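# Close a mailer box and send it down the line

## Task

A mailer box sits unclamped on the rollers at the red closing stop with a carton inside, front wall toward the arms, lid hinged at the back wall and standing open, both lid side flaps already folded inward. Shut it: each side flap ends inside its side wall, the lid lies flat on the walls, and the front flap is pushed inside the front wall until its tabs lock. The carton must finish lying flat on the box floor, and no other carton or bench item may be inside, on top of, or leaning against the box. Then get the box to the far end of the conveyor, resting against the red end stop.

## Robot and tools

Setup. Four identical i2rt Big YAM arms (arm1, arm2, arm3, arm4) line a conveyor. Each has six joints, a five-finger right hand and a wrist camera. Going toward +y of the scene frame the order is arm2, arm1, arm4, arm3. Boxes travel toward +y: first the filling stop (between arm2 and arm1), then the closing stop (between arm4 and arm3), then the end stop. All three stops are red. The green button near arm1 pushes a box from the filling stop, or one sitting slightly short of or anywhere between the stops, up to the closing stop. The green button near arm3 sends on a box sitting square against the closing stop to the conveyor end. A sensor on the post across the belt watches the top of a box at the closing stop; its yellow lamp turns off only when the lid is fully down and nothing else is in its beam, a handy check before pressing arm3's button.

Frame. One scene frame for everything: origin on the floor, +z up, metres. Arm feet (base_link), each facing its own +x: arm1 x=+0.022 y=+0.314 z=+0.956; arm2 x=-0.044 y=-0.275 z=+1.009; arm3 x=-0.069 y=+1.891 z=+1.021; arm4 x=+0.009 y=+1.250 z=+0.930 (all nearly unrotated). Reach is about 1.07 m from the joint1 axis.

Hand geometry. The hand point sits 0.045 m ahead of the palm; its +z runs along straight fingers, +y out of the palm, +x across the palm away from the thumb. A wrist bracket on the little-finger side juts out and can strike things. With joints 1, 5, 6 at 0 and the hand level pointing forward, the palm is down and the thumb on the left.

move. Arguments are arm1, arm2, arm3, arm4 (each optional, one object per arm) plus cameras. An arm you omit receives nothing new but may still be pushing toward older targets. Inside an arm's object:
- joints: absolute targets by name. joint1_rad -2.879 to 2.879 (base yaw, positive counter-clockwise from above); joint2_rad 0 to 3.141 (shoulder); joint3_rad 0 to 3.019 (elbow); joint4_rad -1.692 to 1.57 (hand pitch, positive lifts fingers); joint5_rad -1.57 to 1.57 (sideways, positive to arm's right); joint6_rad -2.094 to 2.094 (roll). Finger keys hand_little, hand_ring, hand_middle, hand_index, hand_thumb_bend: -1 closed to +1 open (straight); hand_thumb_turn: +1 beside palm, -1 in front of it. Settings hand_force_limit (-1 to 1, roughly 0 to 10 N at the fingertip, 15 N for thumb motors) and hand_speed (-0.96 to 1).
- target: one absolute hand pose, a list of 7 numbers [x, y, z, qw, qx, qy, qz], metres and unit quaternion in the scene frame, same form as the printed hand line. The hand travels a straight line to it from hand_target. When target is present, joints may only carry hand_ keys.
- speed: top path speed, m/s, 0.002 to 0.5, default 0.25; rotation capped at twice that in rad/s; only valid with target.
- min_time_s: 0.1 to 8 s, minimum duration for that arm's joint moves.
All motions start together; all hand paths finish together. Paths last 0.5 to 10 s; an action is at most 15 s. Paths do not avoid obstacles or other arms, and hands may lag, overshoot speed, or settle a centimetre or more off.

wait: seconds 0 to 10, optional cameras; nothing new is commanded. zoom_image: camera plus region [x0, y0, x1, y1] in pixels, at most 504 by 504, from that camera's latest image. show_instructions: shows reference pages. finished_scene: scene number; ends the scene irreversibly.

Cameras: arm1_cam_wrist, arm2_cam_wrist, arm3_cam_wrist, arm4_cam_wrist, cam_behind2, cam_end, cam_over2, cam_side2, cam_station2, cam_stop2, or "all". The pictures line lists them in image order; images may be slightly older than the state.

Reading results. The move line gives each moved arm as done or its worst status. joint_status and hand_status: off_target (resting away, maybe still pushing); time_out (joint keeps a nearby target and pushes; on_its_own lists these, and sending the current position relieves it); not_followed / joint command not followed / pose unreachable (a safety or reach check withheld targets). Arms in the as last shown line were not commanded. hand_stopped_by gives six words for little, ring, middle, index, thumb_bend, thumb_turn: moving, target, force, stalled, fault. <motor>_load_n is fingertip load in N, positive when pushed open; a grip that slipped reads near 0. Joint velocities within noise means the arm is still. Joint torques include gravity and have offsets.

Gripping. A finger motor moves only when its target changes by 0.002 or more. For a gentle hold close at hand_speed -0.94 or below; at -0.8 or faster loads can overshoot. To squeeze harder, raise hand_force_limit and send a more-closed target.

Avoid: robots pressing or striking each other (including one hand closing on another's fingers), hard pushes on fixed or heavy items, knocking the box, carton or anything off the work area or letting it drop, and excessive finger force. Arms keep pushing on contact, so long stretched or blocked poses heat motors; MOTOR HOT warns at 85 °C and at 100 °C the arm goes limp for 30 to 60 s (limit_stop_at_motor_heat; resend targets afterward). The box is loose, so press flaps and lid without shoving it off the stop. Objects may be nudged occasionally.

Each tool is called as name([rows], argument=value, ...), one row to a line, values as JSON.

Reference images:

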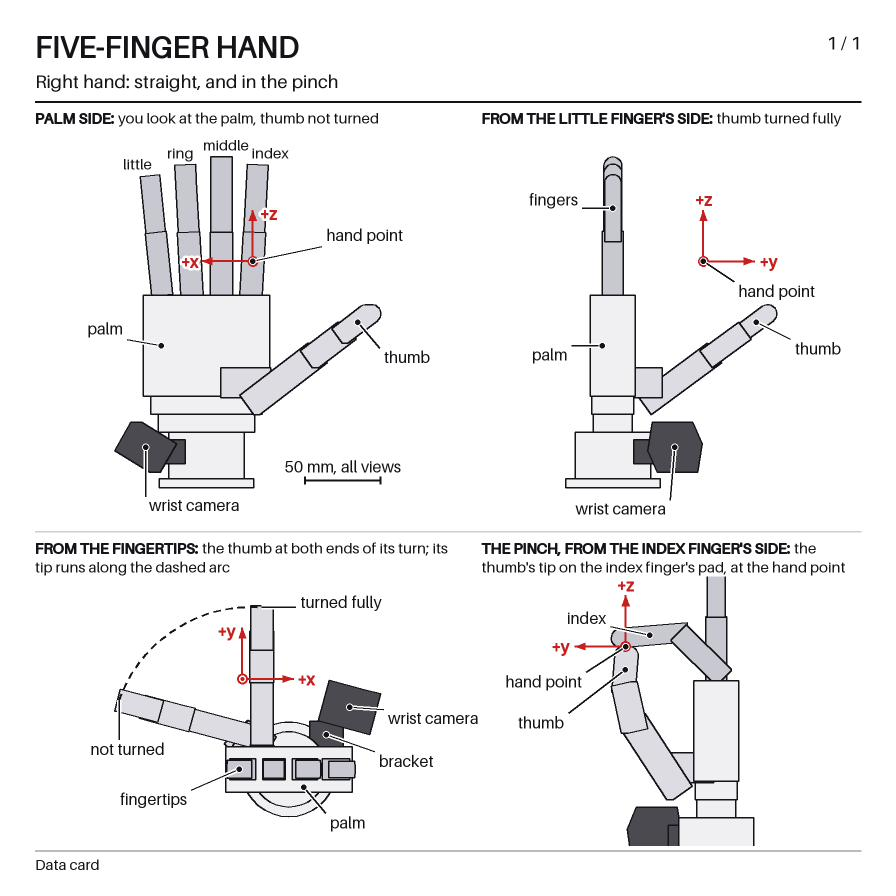

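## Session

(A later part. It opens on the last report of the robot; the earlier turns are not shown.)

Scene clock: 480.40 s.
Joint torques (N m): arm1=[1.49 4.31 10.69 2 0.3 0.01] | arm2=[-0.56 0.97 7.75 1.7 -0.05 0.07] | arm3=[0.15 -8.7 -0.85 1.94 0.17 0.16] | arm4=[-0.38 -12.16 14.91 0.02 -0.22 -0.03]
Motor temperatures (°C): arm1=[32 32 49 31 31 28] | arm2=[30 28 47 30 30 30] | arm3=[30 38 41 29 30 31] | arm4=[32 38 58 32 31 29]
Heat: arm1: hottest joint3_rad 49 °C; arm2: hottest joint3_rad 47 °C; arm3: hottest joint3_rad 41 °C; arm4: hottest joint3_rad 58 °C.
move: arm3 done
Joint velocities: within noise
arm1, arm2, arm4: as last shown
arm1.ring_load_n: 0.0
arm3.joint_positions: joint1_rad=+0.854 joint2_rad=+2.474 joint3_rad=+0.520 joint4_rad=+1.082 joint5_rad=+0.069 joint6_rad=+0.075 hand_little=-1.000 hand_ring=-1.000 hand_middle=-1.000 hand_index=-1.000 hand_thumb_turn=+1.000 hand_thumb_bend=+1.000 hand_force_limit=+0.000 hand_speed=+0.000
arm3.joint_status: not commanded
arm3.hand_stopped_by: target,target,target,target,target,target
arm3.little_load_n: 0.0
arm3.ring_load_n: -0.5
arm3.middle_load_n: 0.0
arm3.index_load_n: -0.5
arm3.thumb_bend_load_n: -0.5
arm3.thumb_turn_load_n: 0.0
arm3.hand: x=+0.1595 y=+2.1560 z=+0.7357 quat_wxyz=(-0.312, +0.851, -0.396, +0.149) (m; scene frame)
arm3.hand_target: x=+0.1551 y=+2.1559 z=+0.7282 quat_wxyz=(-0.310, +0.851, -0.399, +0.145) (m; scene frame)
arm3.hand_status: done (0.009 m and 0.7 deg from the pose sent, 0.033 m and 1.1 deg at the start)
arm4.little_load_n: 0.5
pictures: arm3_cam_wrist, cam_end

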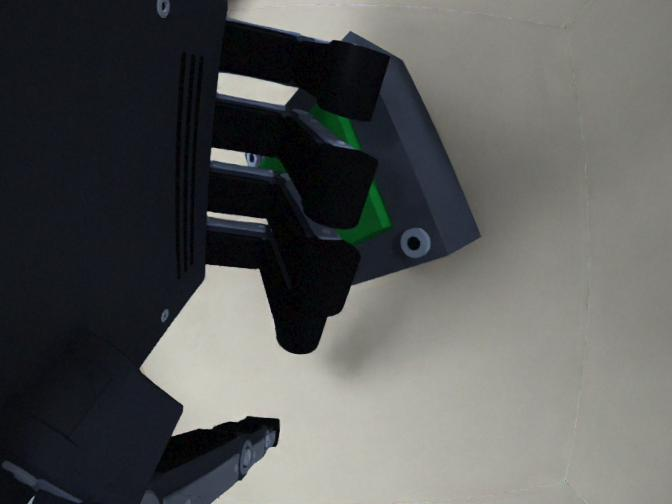

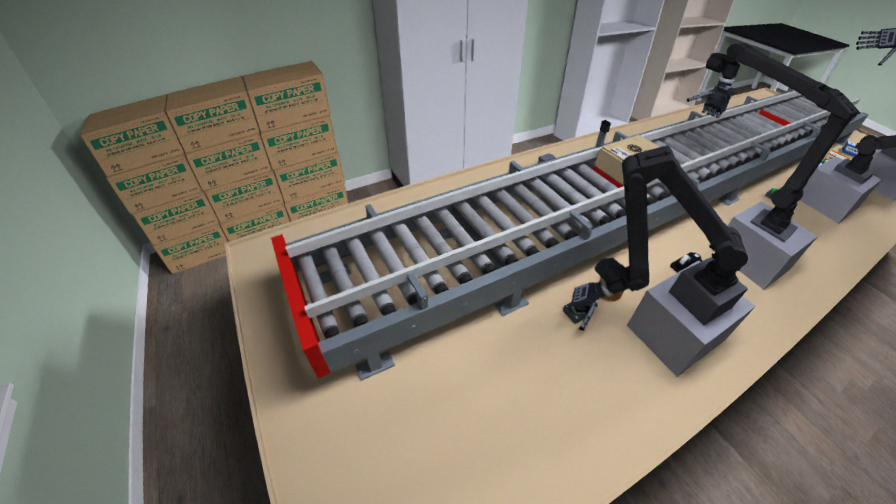

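move(arm3={"target": [0.155, 2.156, 0.712, 0.3098, -0.851, 0.3995, -0.145], "speed": 0.05}, cameras=["cam_end"])

wait(seconds=0.5, cameras=["cam_end","cam_over2"])

Scene clock: 484.53 s.
Joint torques (N m): arm1=[1.49 4.31 10.7 2 0.3 0] | arm2=[-1.26 0.5 7.58 2.1 0.06 0.02] | arm3=[0.03 -6.65 -0.18 1.01 0.12 0.15] | arm4=[-0.44 -12.28 14.9 0.03 -0.22 -0.03]
Motor temperatures (°C): arm1=[32 32 49 31 31 28] | arm2=[30 28 47 30 30 30] | arm3=[30 38 41 29 30 31] | arm4=[32 38 58 32 31 29]
Heat: arm1: hottest joint3_rad 49 °C; arm2: hottest joint3_rad 47 °C; arm3: hottest joint3_rad 41 °C; arm4: hottest joint3_rad 58 °C.
move: arm3 off_target
Joint velocities: within noise
arm1, arm2, arm4: as last shown
arm3.joint_positions: joint1_rad=+0.854 joint2_rad=+2.499 joint3_rad=+0.536 joint4_rad=+1.134 joint5_rad=+0.070 joint6_rad=+0.076 hand_little=-1.000 hand_ring=-1.000 hand_middle=-1.000 hand_index=-1.000 hand_thumb_turn=+1.000 hand_thumb_bend=+1.000 hand_force_limit=+0.000 hand_speed=+0.000
arm3.joint_status: not commanded
arm3.hand_stopped_by: target,target,target,target,target,target
arm3.little_load_n: 0.0
arm3.ring_load_n: -2.5
arm3.middle_load_n: -1.5
arm3.index_load_n: 0.0
arm3.thumb_bend_load_n: 0.0
arm3.thumb_turn_load_n: 0.0
arm3.hand: x=+0.1680 y=+2.1645 z=+0.7342 quat_wxyz=(-0.331, +0.843, -0.394, +0.156) (m; scene frame)
arm3.hand_target: x=+0.1548 y=+2.1553 z=+0.7138 quat_wxyz=(-0.310, +0.851, -0.399, +0.145) (m; scene frame)
arm3.hand_status: off_target (0.027 m and 3.0 deg from the pose sent, 0.024 m and 0.6 deg at the start)
arm4.little_load_n: 0.0
arm4.ring_load_n: 0.5
pictures: cam_end

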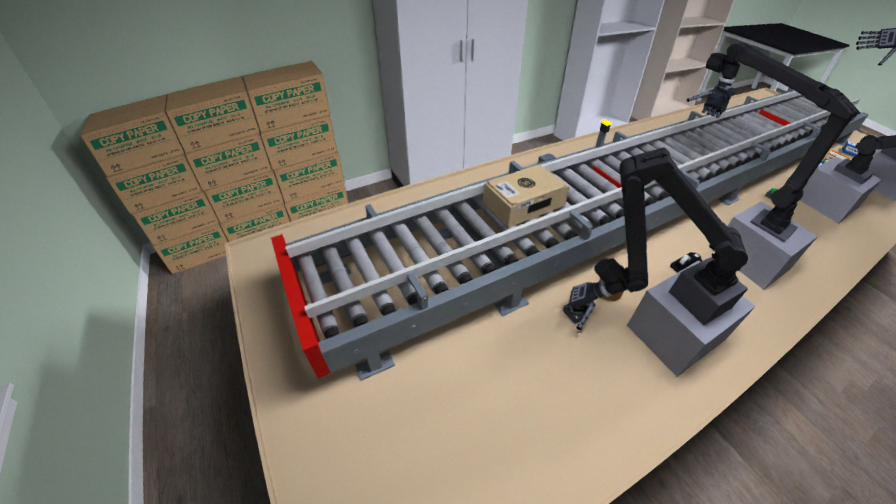

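Scene clock: 485.03 s.
Joint torques (N m): arm1=[1.55 4.31 10.69 2 0.3 0.01] | arm2=[-1.2 0.26 7.86 1.85 0.04 0.07] | arm3=[0.03 -6.65 -0.17 1.01 0.12 0.15] | arm4=[-0.38 -12.22 14.9 0.03 -0.22 -0.03]
Motor temperatures (°C): arm1=[32 32 49 31 31 28] | arm2=[30 28 47 30 30 30] | arm3=[30 38 41 29 30 31] | arm4=[32 38 58 32 31 29]
Heat: arm1: hottest joint3_rad 49 °C; arm2: hottest joint3_rad 47 °C; arm3: hottest joint3_rad 41 °C; arm4: hottest joint3_rad 58 °C.
Joint velocities: within noise
arm1.joint_positions: joint1_rad=+0.146 joint2_rad=+0.638 joint3_rad=+1.447 joint4_rad=-1.211 joint5_rad=+0.121 joint6_rad=-1.223 hand_little=+1.000 hand_ring=+1.000 hand_middle=+1.000 hand_index=+1.000 hand_thumb_turn=+1.000 hand_thumb_bend=+1.000 hand_force_limit=+0.000 hand_speed=-0.800
arm1.joint_status: not commanded
arm1.hand_stopped_by: target,target,target,target,target,target
arm1.little_load_n: 0.0
arm1.ring_load_n: 0.0
arm1.middle_load_n: 0.0
arm1.index_load_n: 0.0
arm1.thumb_bend_load_n: 0.0
arm1.thumb_turn_load_n: 0.0
arm1.hand: x=+0.2763 y=+0.2789 z=+1.4931 quat_wxyz=(-0.096, +0.827, -0.113, +0.542) (m; scene frame)
arm1.hand_target: x=+0.2742 y=+0.2784 z=+1.5065 quat_wxyz=(-0.100, +0.818, -0.113, +0.555) (m; scene frame)
arm1.hand_status: not commanded
arm2.joint_positions: joint1_rad=-0.143 joint2_rad=+0.629 joint3_rad=+1.377 joint4_rad=-1.236 joint5_rad=-0.055 joint6_rad=-1.030 hand_little=+1.000 hand_ring=+1.000 hand_middle=+1.000 hand_index=+1.000 hand_thumb_turn=+1.000 hand_thumb_bend=+1.000 hand_force_limit=+0.000 hand_speed=-0.800
arm2.joint_status: not commanded
arm2.hand_stopped_by: target,target,target,target,target,target
arm2.little_load_n: 0.0
arm2.ring_load_n: 0.0
arm2.middle_load_n: 0.0
arm2.index_load_n: 0.0
arm2.thumb_bend_load_n: 0.0
arm2.thumb_turn_load_n: 0.0
arm2.hand: x=+0.1904 y=-0.3606 z=+1.4990 quat_wxyz=(-0.100, +0.797, -0.316, +0.505) (m; scene frame)
arm2.hand_target: x=+0.1895 y=-0.3604 z=+1.5107 quat_wxyz=(-0.101, +0.791, -0.313, +0.516) (m; scene frame)
arm2.hand_status: not commanded
arm3.joint_positions: joint1_rad=+0.854 joint2_rad=+2.499 joint3_rad=+0.536 joint4_rad=+1.134 joint5_rad=+0.070 joint6_rad=+0.076 hand_little=-1.000 hand_ring=-1.000 hand_middle=-1.000 hand_index=-1.000 hand_thumb_turn=+1.000 hand_thumb_bend=+1.000 hand_force_limit=+0.000 hand_speed=+0.000
arm3.joint_status: not commanded
arm3.hand_stopped_by: target,target,target,target,target,target
arm3.little_load_n: 0.0
arm3.ring_load_n: -2.5
arm3.middle_load_n: -1.5
arm3.index_load_n: 0.0
arm3.thumb_bend_load_n: 0.0
arm3.thumb_turn_load_n: 0.0
arm3.hand: x=+0.1680 y=+2.1645 z=+0.7342 quat_wxyz=(-0.331, +0.843, -0.394, +0.156) (m; scene frame)
arm3.hand_target: x=+0.1548 y=+2.1553 z=+0.7138 quat_wxyz=(-0.310, +0.851, -0.399, +0.145) (m; scene frame)
arm3.hand_status: off_target (0.027 m and 3.0 deg from the pose sent, 0.024 m and 0.6 deg at the start)
arm4.joint_positions: joint1_rad=-0.127 joint2_rad=+1.561 joint3_rad=+1.658 joint4_rad=-1.677 joint5_rad=+0.004 joint6_rad=+1.290 hand_little=-1.000 hand_ring=-1.000 hand_middle=-1.000 hand_index=-1.000 hand_thumb_turn=+1.000 hand_thumb_bend=+1.000 hand_force_limit=+0.000 hand_speed=+0.000
arm4.joint_status: not commanded
arm4.hand_stopped_by: target,target,target,target,target,target
arm4.little_load_n: 0.0
arm4.ring_load_n: 0.0
arm4.middle_load_n: 0.0
arm4.index_load_n: 0.0
arm4.thumb_bend_load_n: 0.0
arm4.thumb_turn_load_n: 0.0
arm4.hand: x=+0.4887 y=+1.3048 z=+1.2054 quat_wxyz=(+0.008, +0.130, -0.991, -0.001) (m; scene frame)
arm4.hand_target: x=+0.4993 y=+1.2999 z=+1.2197 quat_wxyz=(-0.007, +0.130, -0.991, +0.000) (m; scene frame)
arm4.hand_status: not commanded
wait: 0.50 s; at rest by 0.27 s
pictures: cam_end, cam_over2

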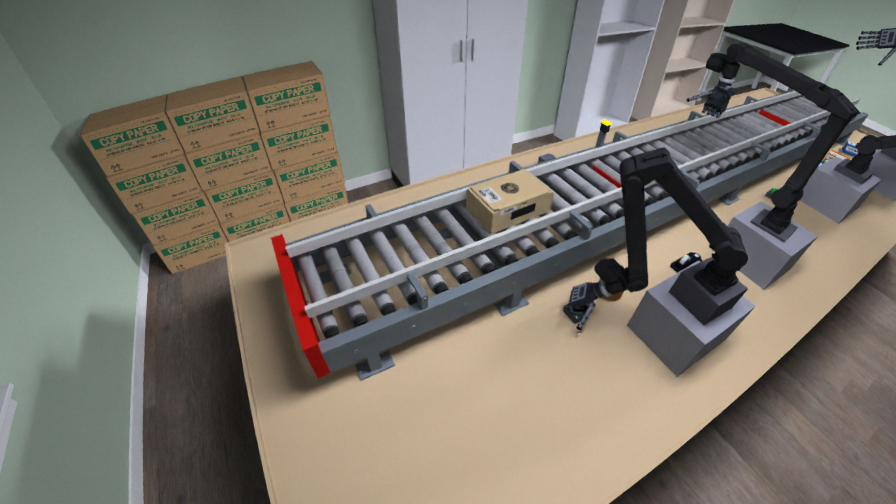

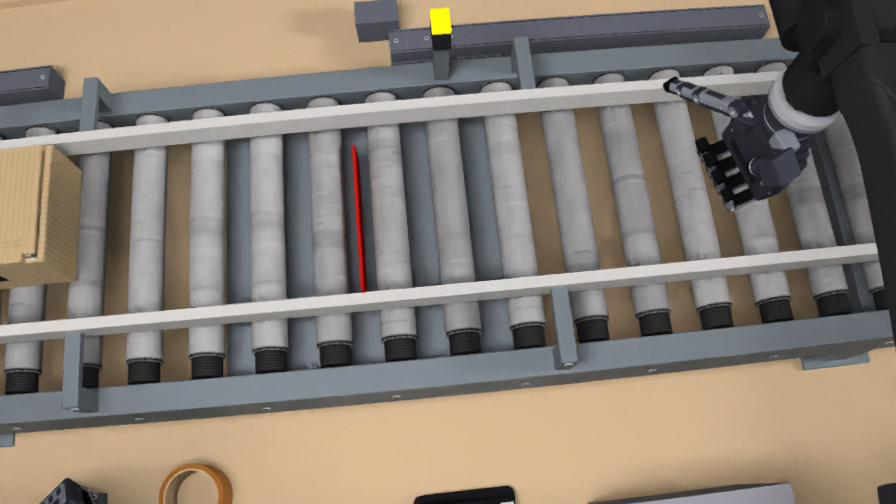

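The box is rolling. Lift the hand off the button and wait.

move(arm3={"target": [0.148, 2.130, 0.850, 0.3098, -0.851, 0.3995, -0.145], "speed": 0.15})

wait(seconds=2.5, cameras=["cam_end"])

zoom_image(camera="cam_end", region=[230, 160, 530, 390])

Scene clock: 489.70 s.
Joint torques (N m): arm1=[1.55 4.25 10.7 2 0.3 0.01] | arm2=[-1.2 0.44 7.71 1.98 -0.01 0.09] | arm3=[-0.91 -8.7 0.28 1.29 -0.02 -0.12] | arm4=[-0.38 -12.28 14.89 0.03 -0.22 -0.03]
Motor temperatures (°C): arm1=[32 32 49 31 31 28] | arm2=[30 28 47 30 30 30] | arm3=[30 38 40 29 30 31] | arm4=[32 37 58 32 31 29]
Heat: arm1: hottest joint3_rad 49 °C; arm2: hottest joint3_rad 47 °C; arm3: hottest joint3_rad 40 °C; arm4: hottest joint3_rad 58 °C.
move: arm3 done
Joint velocities: within noise
arm1, arm2, arm4: as last shown
arm3.joint_positions: joint1_rad=+0.815 joint2_rad=+1.980 joint3_rad=+0.302 joint4_rad=+0.799 joint5_rad=+0.039 joint6_rad=+0.063 hand_little=-1.000 hand_ring=-1.000 hand_middle=-1.000 hand_index=-1.000 hand_thumb_turn=+1.000 hand_thumb_bend=+1.000 hand_force_limit=+0.000 hand_speed=+0.000
arm3.joint_status: not commanded
arm3.hand_stopped_by: target,target,target,target,target,target
arm3.little_load_n: 0.0
arm3.ring_load_n: 0.0
arm3.middle_load_n: 0.0
arm3.index_load_n: 0.0
arm3.thumb_bend_load_n: 0.0
arm3.thumb_turn_load_n: -0.5
arm3.hand: x=+0.1461 y=+2.1322 z=+0.8488 quat_wxyz=(-0.311, +0.849, -0.403, +0.143) (m; scene frame)
arm3.hand_target: x=+0.1479 y=+2.1300 z=+0.8500 quat_wxyz=(-0.310, +0.851, -0.399, +0.145) (m; scene frame)
arm3.hand_status: done (0.003 m and 0.5 deg from the pose sent, 0.123 m and 3.0 deg at the start)
pictures: none

Scene clock: 492.20 s.
Joint torques (N m): arm1=[1.55 4.25 10.7 2 0.3 0] | arm2=[-0.5 0.91 7.83 1.77 0.02 0.06] | arm3=[-0.91 -8.7 0.28 1.28 -0.02 -0.14] | arm4=[-0.32 -12.22 14.89 0.05 -0.22 -0.03]
Motor temperatures (°C): arm1=[32 32 49 31 31 28] | arm2=[30 28 47 30 30 30] | arm3=[30 38 40 29 30 31] | arm4=[32 37 59 32 31 29]
Heat: arm1: hottest joint3_rad 49 °C; arm2: hottest joint3_rad 47 °C; arm3: hottest joint3_rad 40 °C; arm4: hottest joint3_rad 59 °C.
Joint velocities: within noise
arm1.joint_positions: joint1_rad=+0.146 joint2_rad=+0.638 joint3_rad=+1.447 joint4_rad=-1.211 joint5_rad=+0.121 joint6_rad=-1.223 hand_little=+1.000 hand_ring=+1.000 hand_middle=+1.000 hand_index=+1.000 hand_thumb_turn=+1.000 hand_thumb_bend=+1.000 hand_force_limit=+0.000 hand_speed=-0.800
arm1.joint_status: not commanded
arm1.hand_stopped_by: target,target,target,target,target,target
arm1.little_load_n: 0.0
arm1.ring_load_n: 0.0
arm1.middle_load_n: 0.0
arm1.index_load_n: 0.0
arm1.thumb_bend_load_n: 0.0
arm1.thumb_turn_load_n: 0.0
arm1.hand: x=+0.2763 y=+0.2789 z=+1.4931 quat_wxyz=(-0.096, +0.827, -0.113, +0.542) (m; scene frame)
arm1.hand_target: x=+0.2742 y=+0.2784 z=+1.5065 quat_wxyz=(-0.100, +0.818, -0.113, +0.555) (m; scene frame)
arm1.hand_status: not commanded
arm2.joint_positions: joint1_rad=-0.143 joint2_rad=+0.629 joint3_rad=+1.377 joint4_rad=-1.236 joint5_rad=-0.055 joint6_rad=-1.030 hand_little=+1.000 hand_ring=+1.000 hand_middle=+1.000 hand_index=+1.000 hand_thumb_turn=+1.000 hand_thumb_bend=+1.000 hand_force_limit=+0.000 hand_speed=-0.800
arm2.joint_status: not commanded
arm2.hand_stopped_by: target,target,target,target,target,target
arm2.little_load_n: 0.0
arm2.ring_load_n: 0.0
arm2.middle_load_n: 0.0
arm2.index_load_n: 0.0
arm2.thumb_bend_load_n: 0.0
arm2.thumb_turn_load_n: 0.0
arm2.hand: x=+0.1904 y=-0.3606 z=+1.4990 quat_wxyz=(-0.100, +0.797, -0.316, +0.505) (m; scene frame)
arm2.hand_target: x=+0.1895 y=-0.3604 z=+1.5107 quat_wxyz=(-0.101, +0.791, -0.313, +0.516) (m; scene frame)
arm2.hand_status: not commanded
arm3.joint_positions: joint1_rad=+0.815 joint2_rad=+1.980 joint3_rad=+0.302 joint4_rad=+0.799 joint5_rad=+0.039 joint6_rad=+0.062 hand_little=-1.000 hand_ring=-1.000 hand_middle=-1.000 hand_index=-1.000 hand_thumb_turn=+1.000 hand_thumb_bend=+1.000 hand_force_limit=+0.000 hand_speed=+0.000
arm3.joint_status: not commanded
arm3.hand_stopped_by: target,target,target,target,target,target
arm3.little_load_n: 0.0
arm3.ring_load_n: 0.0
arm3.middle_load_n: 0.5
arm3.index_load_n: 0.0
arm3.thumb_bend_load_n: 0.0
arm3.thumb_turn_load_n: 0.0
arm3.hand: x=+0.1461 y=+2.1322 z=+0.8488 quat_wxyz=(-0.311, +0.849, -0.403, +0.143) (m; scene frame)
arm3.hand_target: x=+0.1479 y=+2.1300 z=+0.8500 quat_wxyz=(-0.310, +0.851, -0.399, +0.145) (m; scene frame)
arm3.hand_status: done (0.003 m and 0.5 deg from the pose sent, 0.123 m and 3.0 deg at the start)
arm4.joint_positions: joint1_rad=-0.127 joint2_rad=+1.561 joint3_rad=+1.658 joint4_rad=-1.677 joint5_rad=+0.004 joint6_rad=+1.290 hand_little=-1.000 hand_ring=-1.000 hand_middle=-1.000 hand_index=-1.000 hand_thumb_turn=+1.000 hand_thumb_bend=+1.000 hand_force_limit=+0.000 hand_speed=+0.000
arm4.joint_status: not commanded
arm4.hand_stopped_by: target,target,target,target,target,target
arm4.little_load_n: 0.0
arm4.ring_load_n: 0.0
arm4.middle_load_n: 0.0
arm4.index_load_n: 0.0
arm4.thumb_bend_load_n: 0.0
arm4.thumb_turn_load_n: 0.0
arm4.hand: x=+0.4887 y=+1.3048 z=+1.2054 quat_wxyz=(+0.008, +0.130, -0.991, -0.001) (m; scene frame)
arm4.hand_target: x=+0.4993 y=+1.2999 z=+1.2197 quat_wxyz=(-0.007, +0.130, -0.991, +0.000) (m; scene frame)
arm4.hand_status: not commanded
wait: 2.50 s; at rest by 0.27 s
pictures: cam_end

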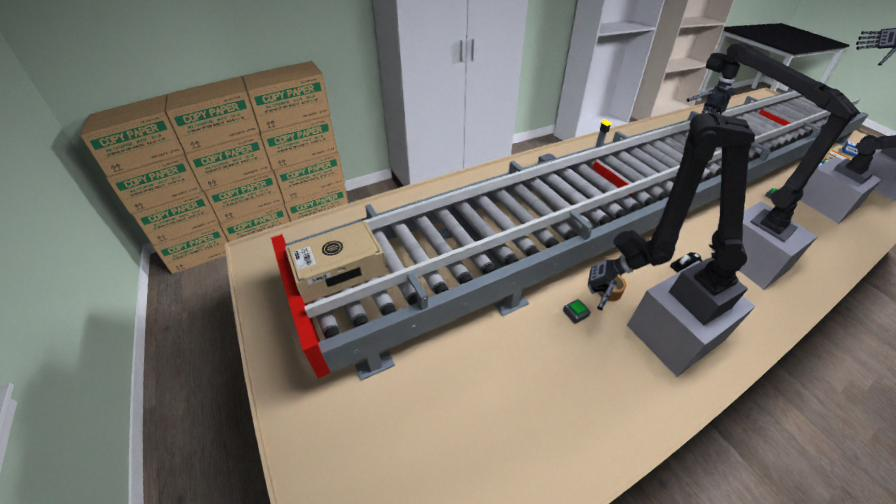

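Scaled by 1.680 from the camera's 896x504 image, which has a finer 1280x720 frame.

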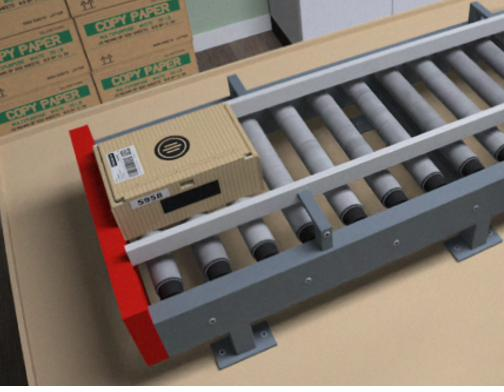

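The box is at the end stop with its lid closed.

wait(seconds=1, cameras=["cam_end"])

zoom_image(camera="cam_end", region=[260, 200, 420, 340])

finished_scene(scene=2)

Scene clock: 498.73 s.
Joint torques (N m): arm1=[1.49 4.25 10.7 2 0.3 0] | arm2=[-1.2 1.14 7.75 1.88 -0.02 0.05] | arm3=[-0.91 -8.7 0.27 1.26 -0.01 -0.13] | arm4=[-0.38 -12.28 14.9 0.03 -0.22 -0.03]
Motor temperatures (°C): arm1=[32 32 49 31 31 28] | arm2=[30 28 47 30 30 30] | arm3=[30 39 39 28 29 31] | arm4=[32 37 59 32 31 29]
Heat: arm1: hottest joint3_rad 49 °C; arm2: hottest joint3_rad 47 °C; arm3: hottest joint2_rad 39 °C; arm4: hottest joint3_rad 59 °C.
Joint velocities: within noise
arm1.joint_positions: joint1_rad=+0.146 joint2_rad=+0.638 joint3_rad=+1.447 joint4_rad=-1.211 joint5_rad=+0.121 joint6_rad=-1.223 hand_little=+1.000 hand_ring=+1.000 hand_middle=+1.000 hand_index=+1.000 hand_thumb_turn=+1.000 hand_thumb_bend=+1.000 hand_force_limit=+0.000 hand_speed=-0.800
arm1.joint_status: not commanded
arm1.hand_stopped_by: target,target,target,target,target,target
arm1.little_load_n: 0.0
arm1.ring_load_n: 0.0
arm1.middle_load_n: 0.0
arm1.index_load_n: 0.0
arm1.thumb_bend_load_n: 0.0
arm1.thumb_turn_load_n: 0.0
arm1.hand: x=+0.2763 y=+0.2789 z=+1.4931 quat_wxyz=(-0.096, +0.827, -0.113, +0.542) (m; scene frame)
arm1.hand_target: x=+0.2742 y=+0.2784 z=+1.5065 quat_wxyz=(-0.100, +0.818, -0.113, +0.555) (m; scene frame)
arm1.hand_status: not commanded
arm2.joint_positions: joint1_rad=-0.143 joint2_rad=+0.629 joint3_rad=+1.377 joint4_rad=-1.236 joint5_rad=-0.055 joint6_rad=-1.030 hand_little=+1.000 hand_ring=+1.000 hand_middle=+1.000 hand_index=+1.000 hand_thumb_turn=+1.000 hand_thumb_bend=+1.000 hand_force_limit=+0.000 hand_speed=-0.800
arm2.joint_status: not commanded
arm2.hand_stopped_by: target,target,target,target,target,target
arm2.little_load_n: 0.0
arm2.ring_load_n: 0.0
arm2.middle_load_n: 0.0
arm2.index_load_n: 0.0
arm2.thumb_bend_load_n: 0.0
arm2.thumb_turn_load_n: 0.0
arm2.hand: x=+0.1904 y=-0.3606 z=+1.4990 quat_wxyz=(-0.100, +0.797, -0.316, +0.505) (m; scene frame)
arm2.hand_target: x=+0.1895 y=-0.3604 z=+1.5107 quat_wxyz=(-0.101, +0.791, -0.313, +0.516) (m; scene frame)
arm2.hand_status: not commanded
arm3.joint_positions: joint1_rad=+0.815 joint2_rad=+1.980 joint3_rad=+0.302 joint4_rad=+0.799 joint5_rad=+0.039 joint6_rad=+0.062 hand_little=-1.000 hand_ring=-1.000 hand_middle=-1.000 hand_index=-1.000 hand_thumb_turn=+1.000 hand_thumb_bend=+1.000 hand_force_limit=+0.000 hand_speed=+0.000
arm3.joint_status: not commanded
arm3.hand_stopped_by: target,target,target,target,target,target
arm3.little_load_n: 0.5
arm3.ring_load_n: 0.0
arm3.middle_load_n: 0.0
arm3.index_load_n: 0.0
arm3.thumb_bend_load_n: 0.0
arm3.thumb_turn_load_n: 0.0
arm3.hand: x=+0.1461 y=+2.1322 z=+0.8488 quat_wxyz=(-0.311, +0.849, -0.403, +0.143) (m; scene frame)
arm3.hand_target: x=+0.1479 y=+2.1300 z=+0.8500 quat_wxyz=(-0.310, +0.851, -0.399, +0.145) (m; scene frame)
arm3.hand_status: done (0.003 m and 0.5 deg from the pose sent, 0.123 m and 3.0 deg at the start)
arm4.joint_positions: joint1_rad=-0.127 joint2_rad=+1.561 joint3_rad=+1.658 joint4_rad=-1.677 joint5_rad=+0.004 joint6_rad=+1.290 hand_little=-1.000 hand_ring=-1.000 hand_middle=-1.000 hand_index=-1.000 hand_thumb_turn=+1.000 hand_thumb_bend=+1.000 hand_force_limit=+0.000 hand_speed=+0.000
arm4.joint_status: not commanded
arm4.hand_stopped_by: target,target,target,target,target,target
arm4.little_load_n: 0.0
arm4.ring_load_n: 0.0
arm4.middle_load_n: 0.0
arm4.index_load_n: 0.5
arm4.thumb_bend_load_n: 0.0
arm4.thumb_turn_load_n: 0.0
arm4.hand: x=+0.4887 y=+1.3048 z=+1.2054 quat_wxyz=(+0.008, +0.130, -0.991, -0.001) (m; scene frame)
arm4.hand_target: x=+0.4993 y=+1.2999 z=+1.2197 quat_wxyz=(-0.007, +0.130, -0.991, +0.000) (m; scene frame)
arm4.hand_status: not commanded
wait: 1.00 s; at rest from the start
pictures: cam_end

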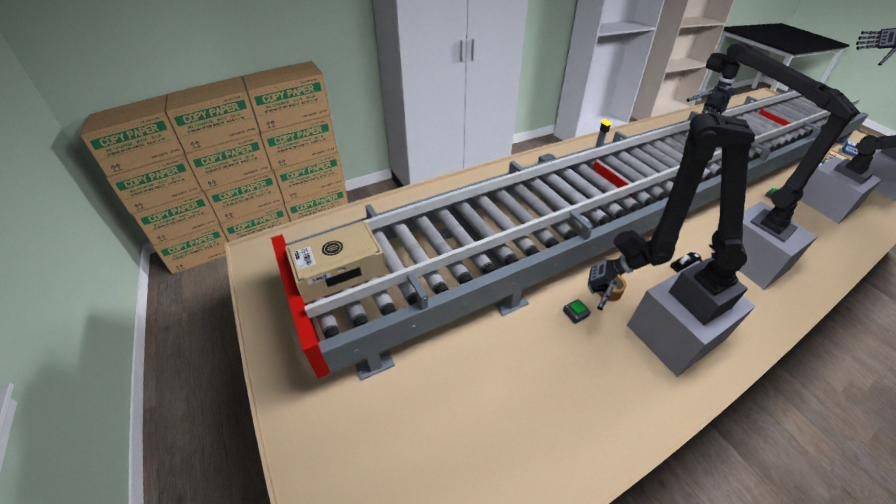

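Scaled by 3.150 from the camera's 896x504 image, which has a finer 1280x720 frame.

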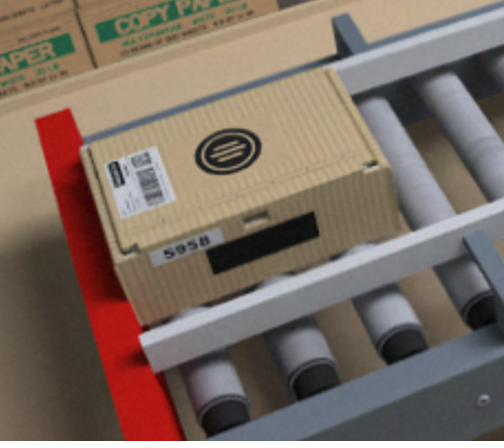

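The scene is finished: the task was done.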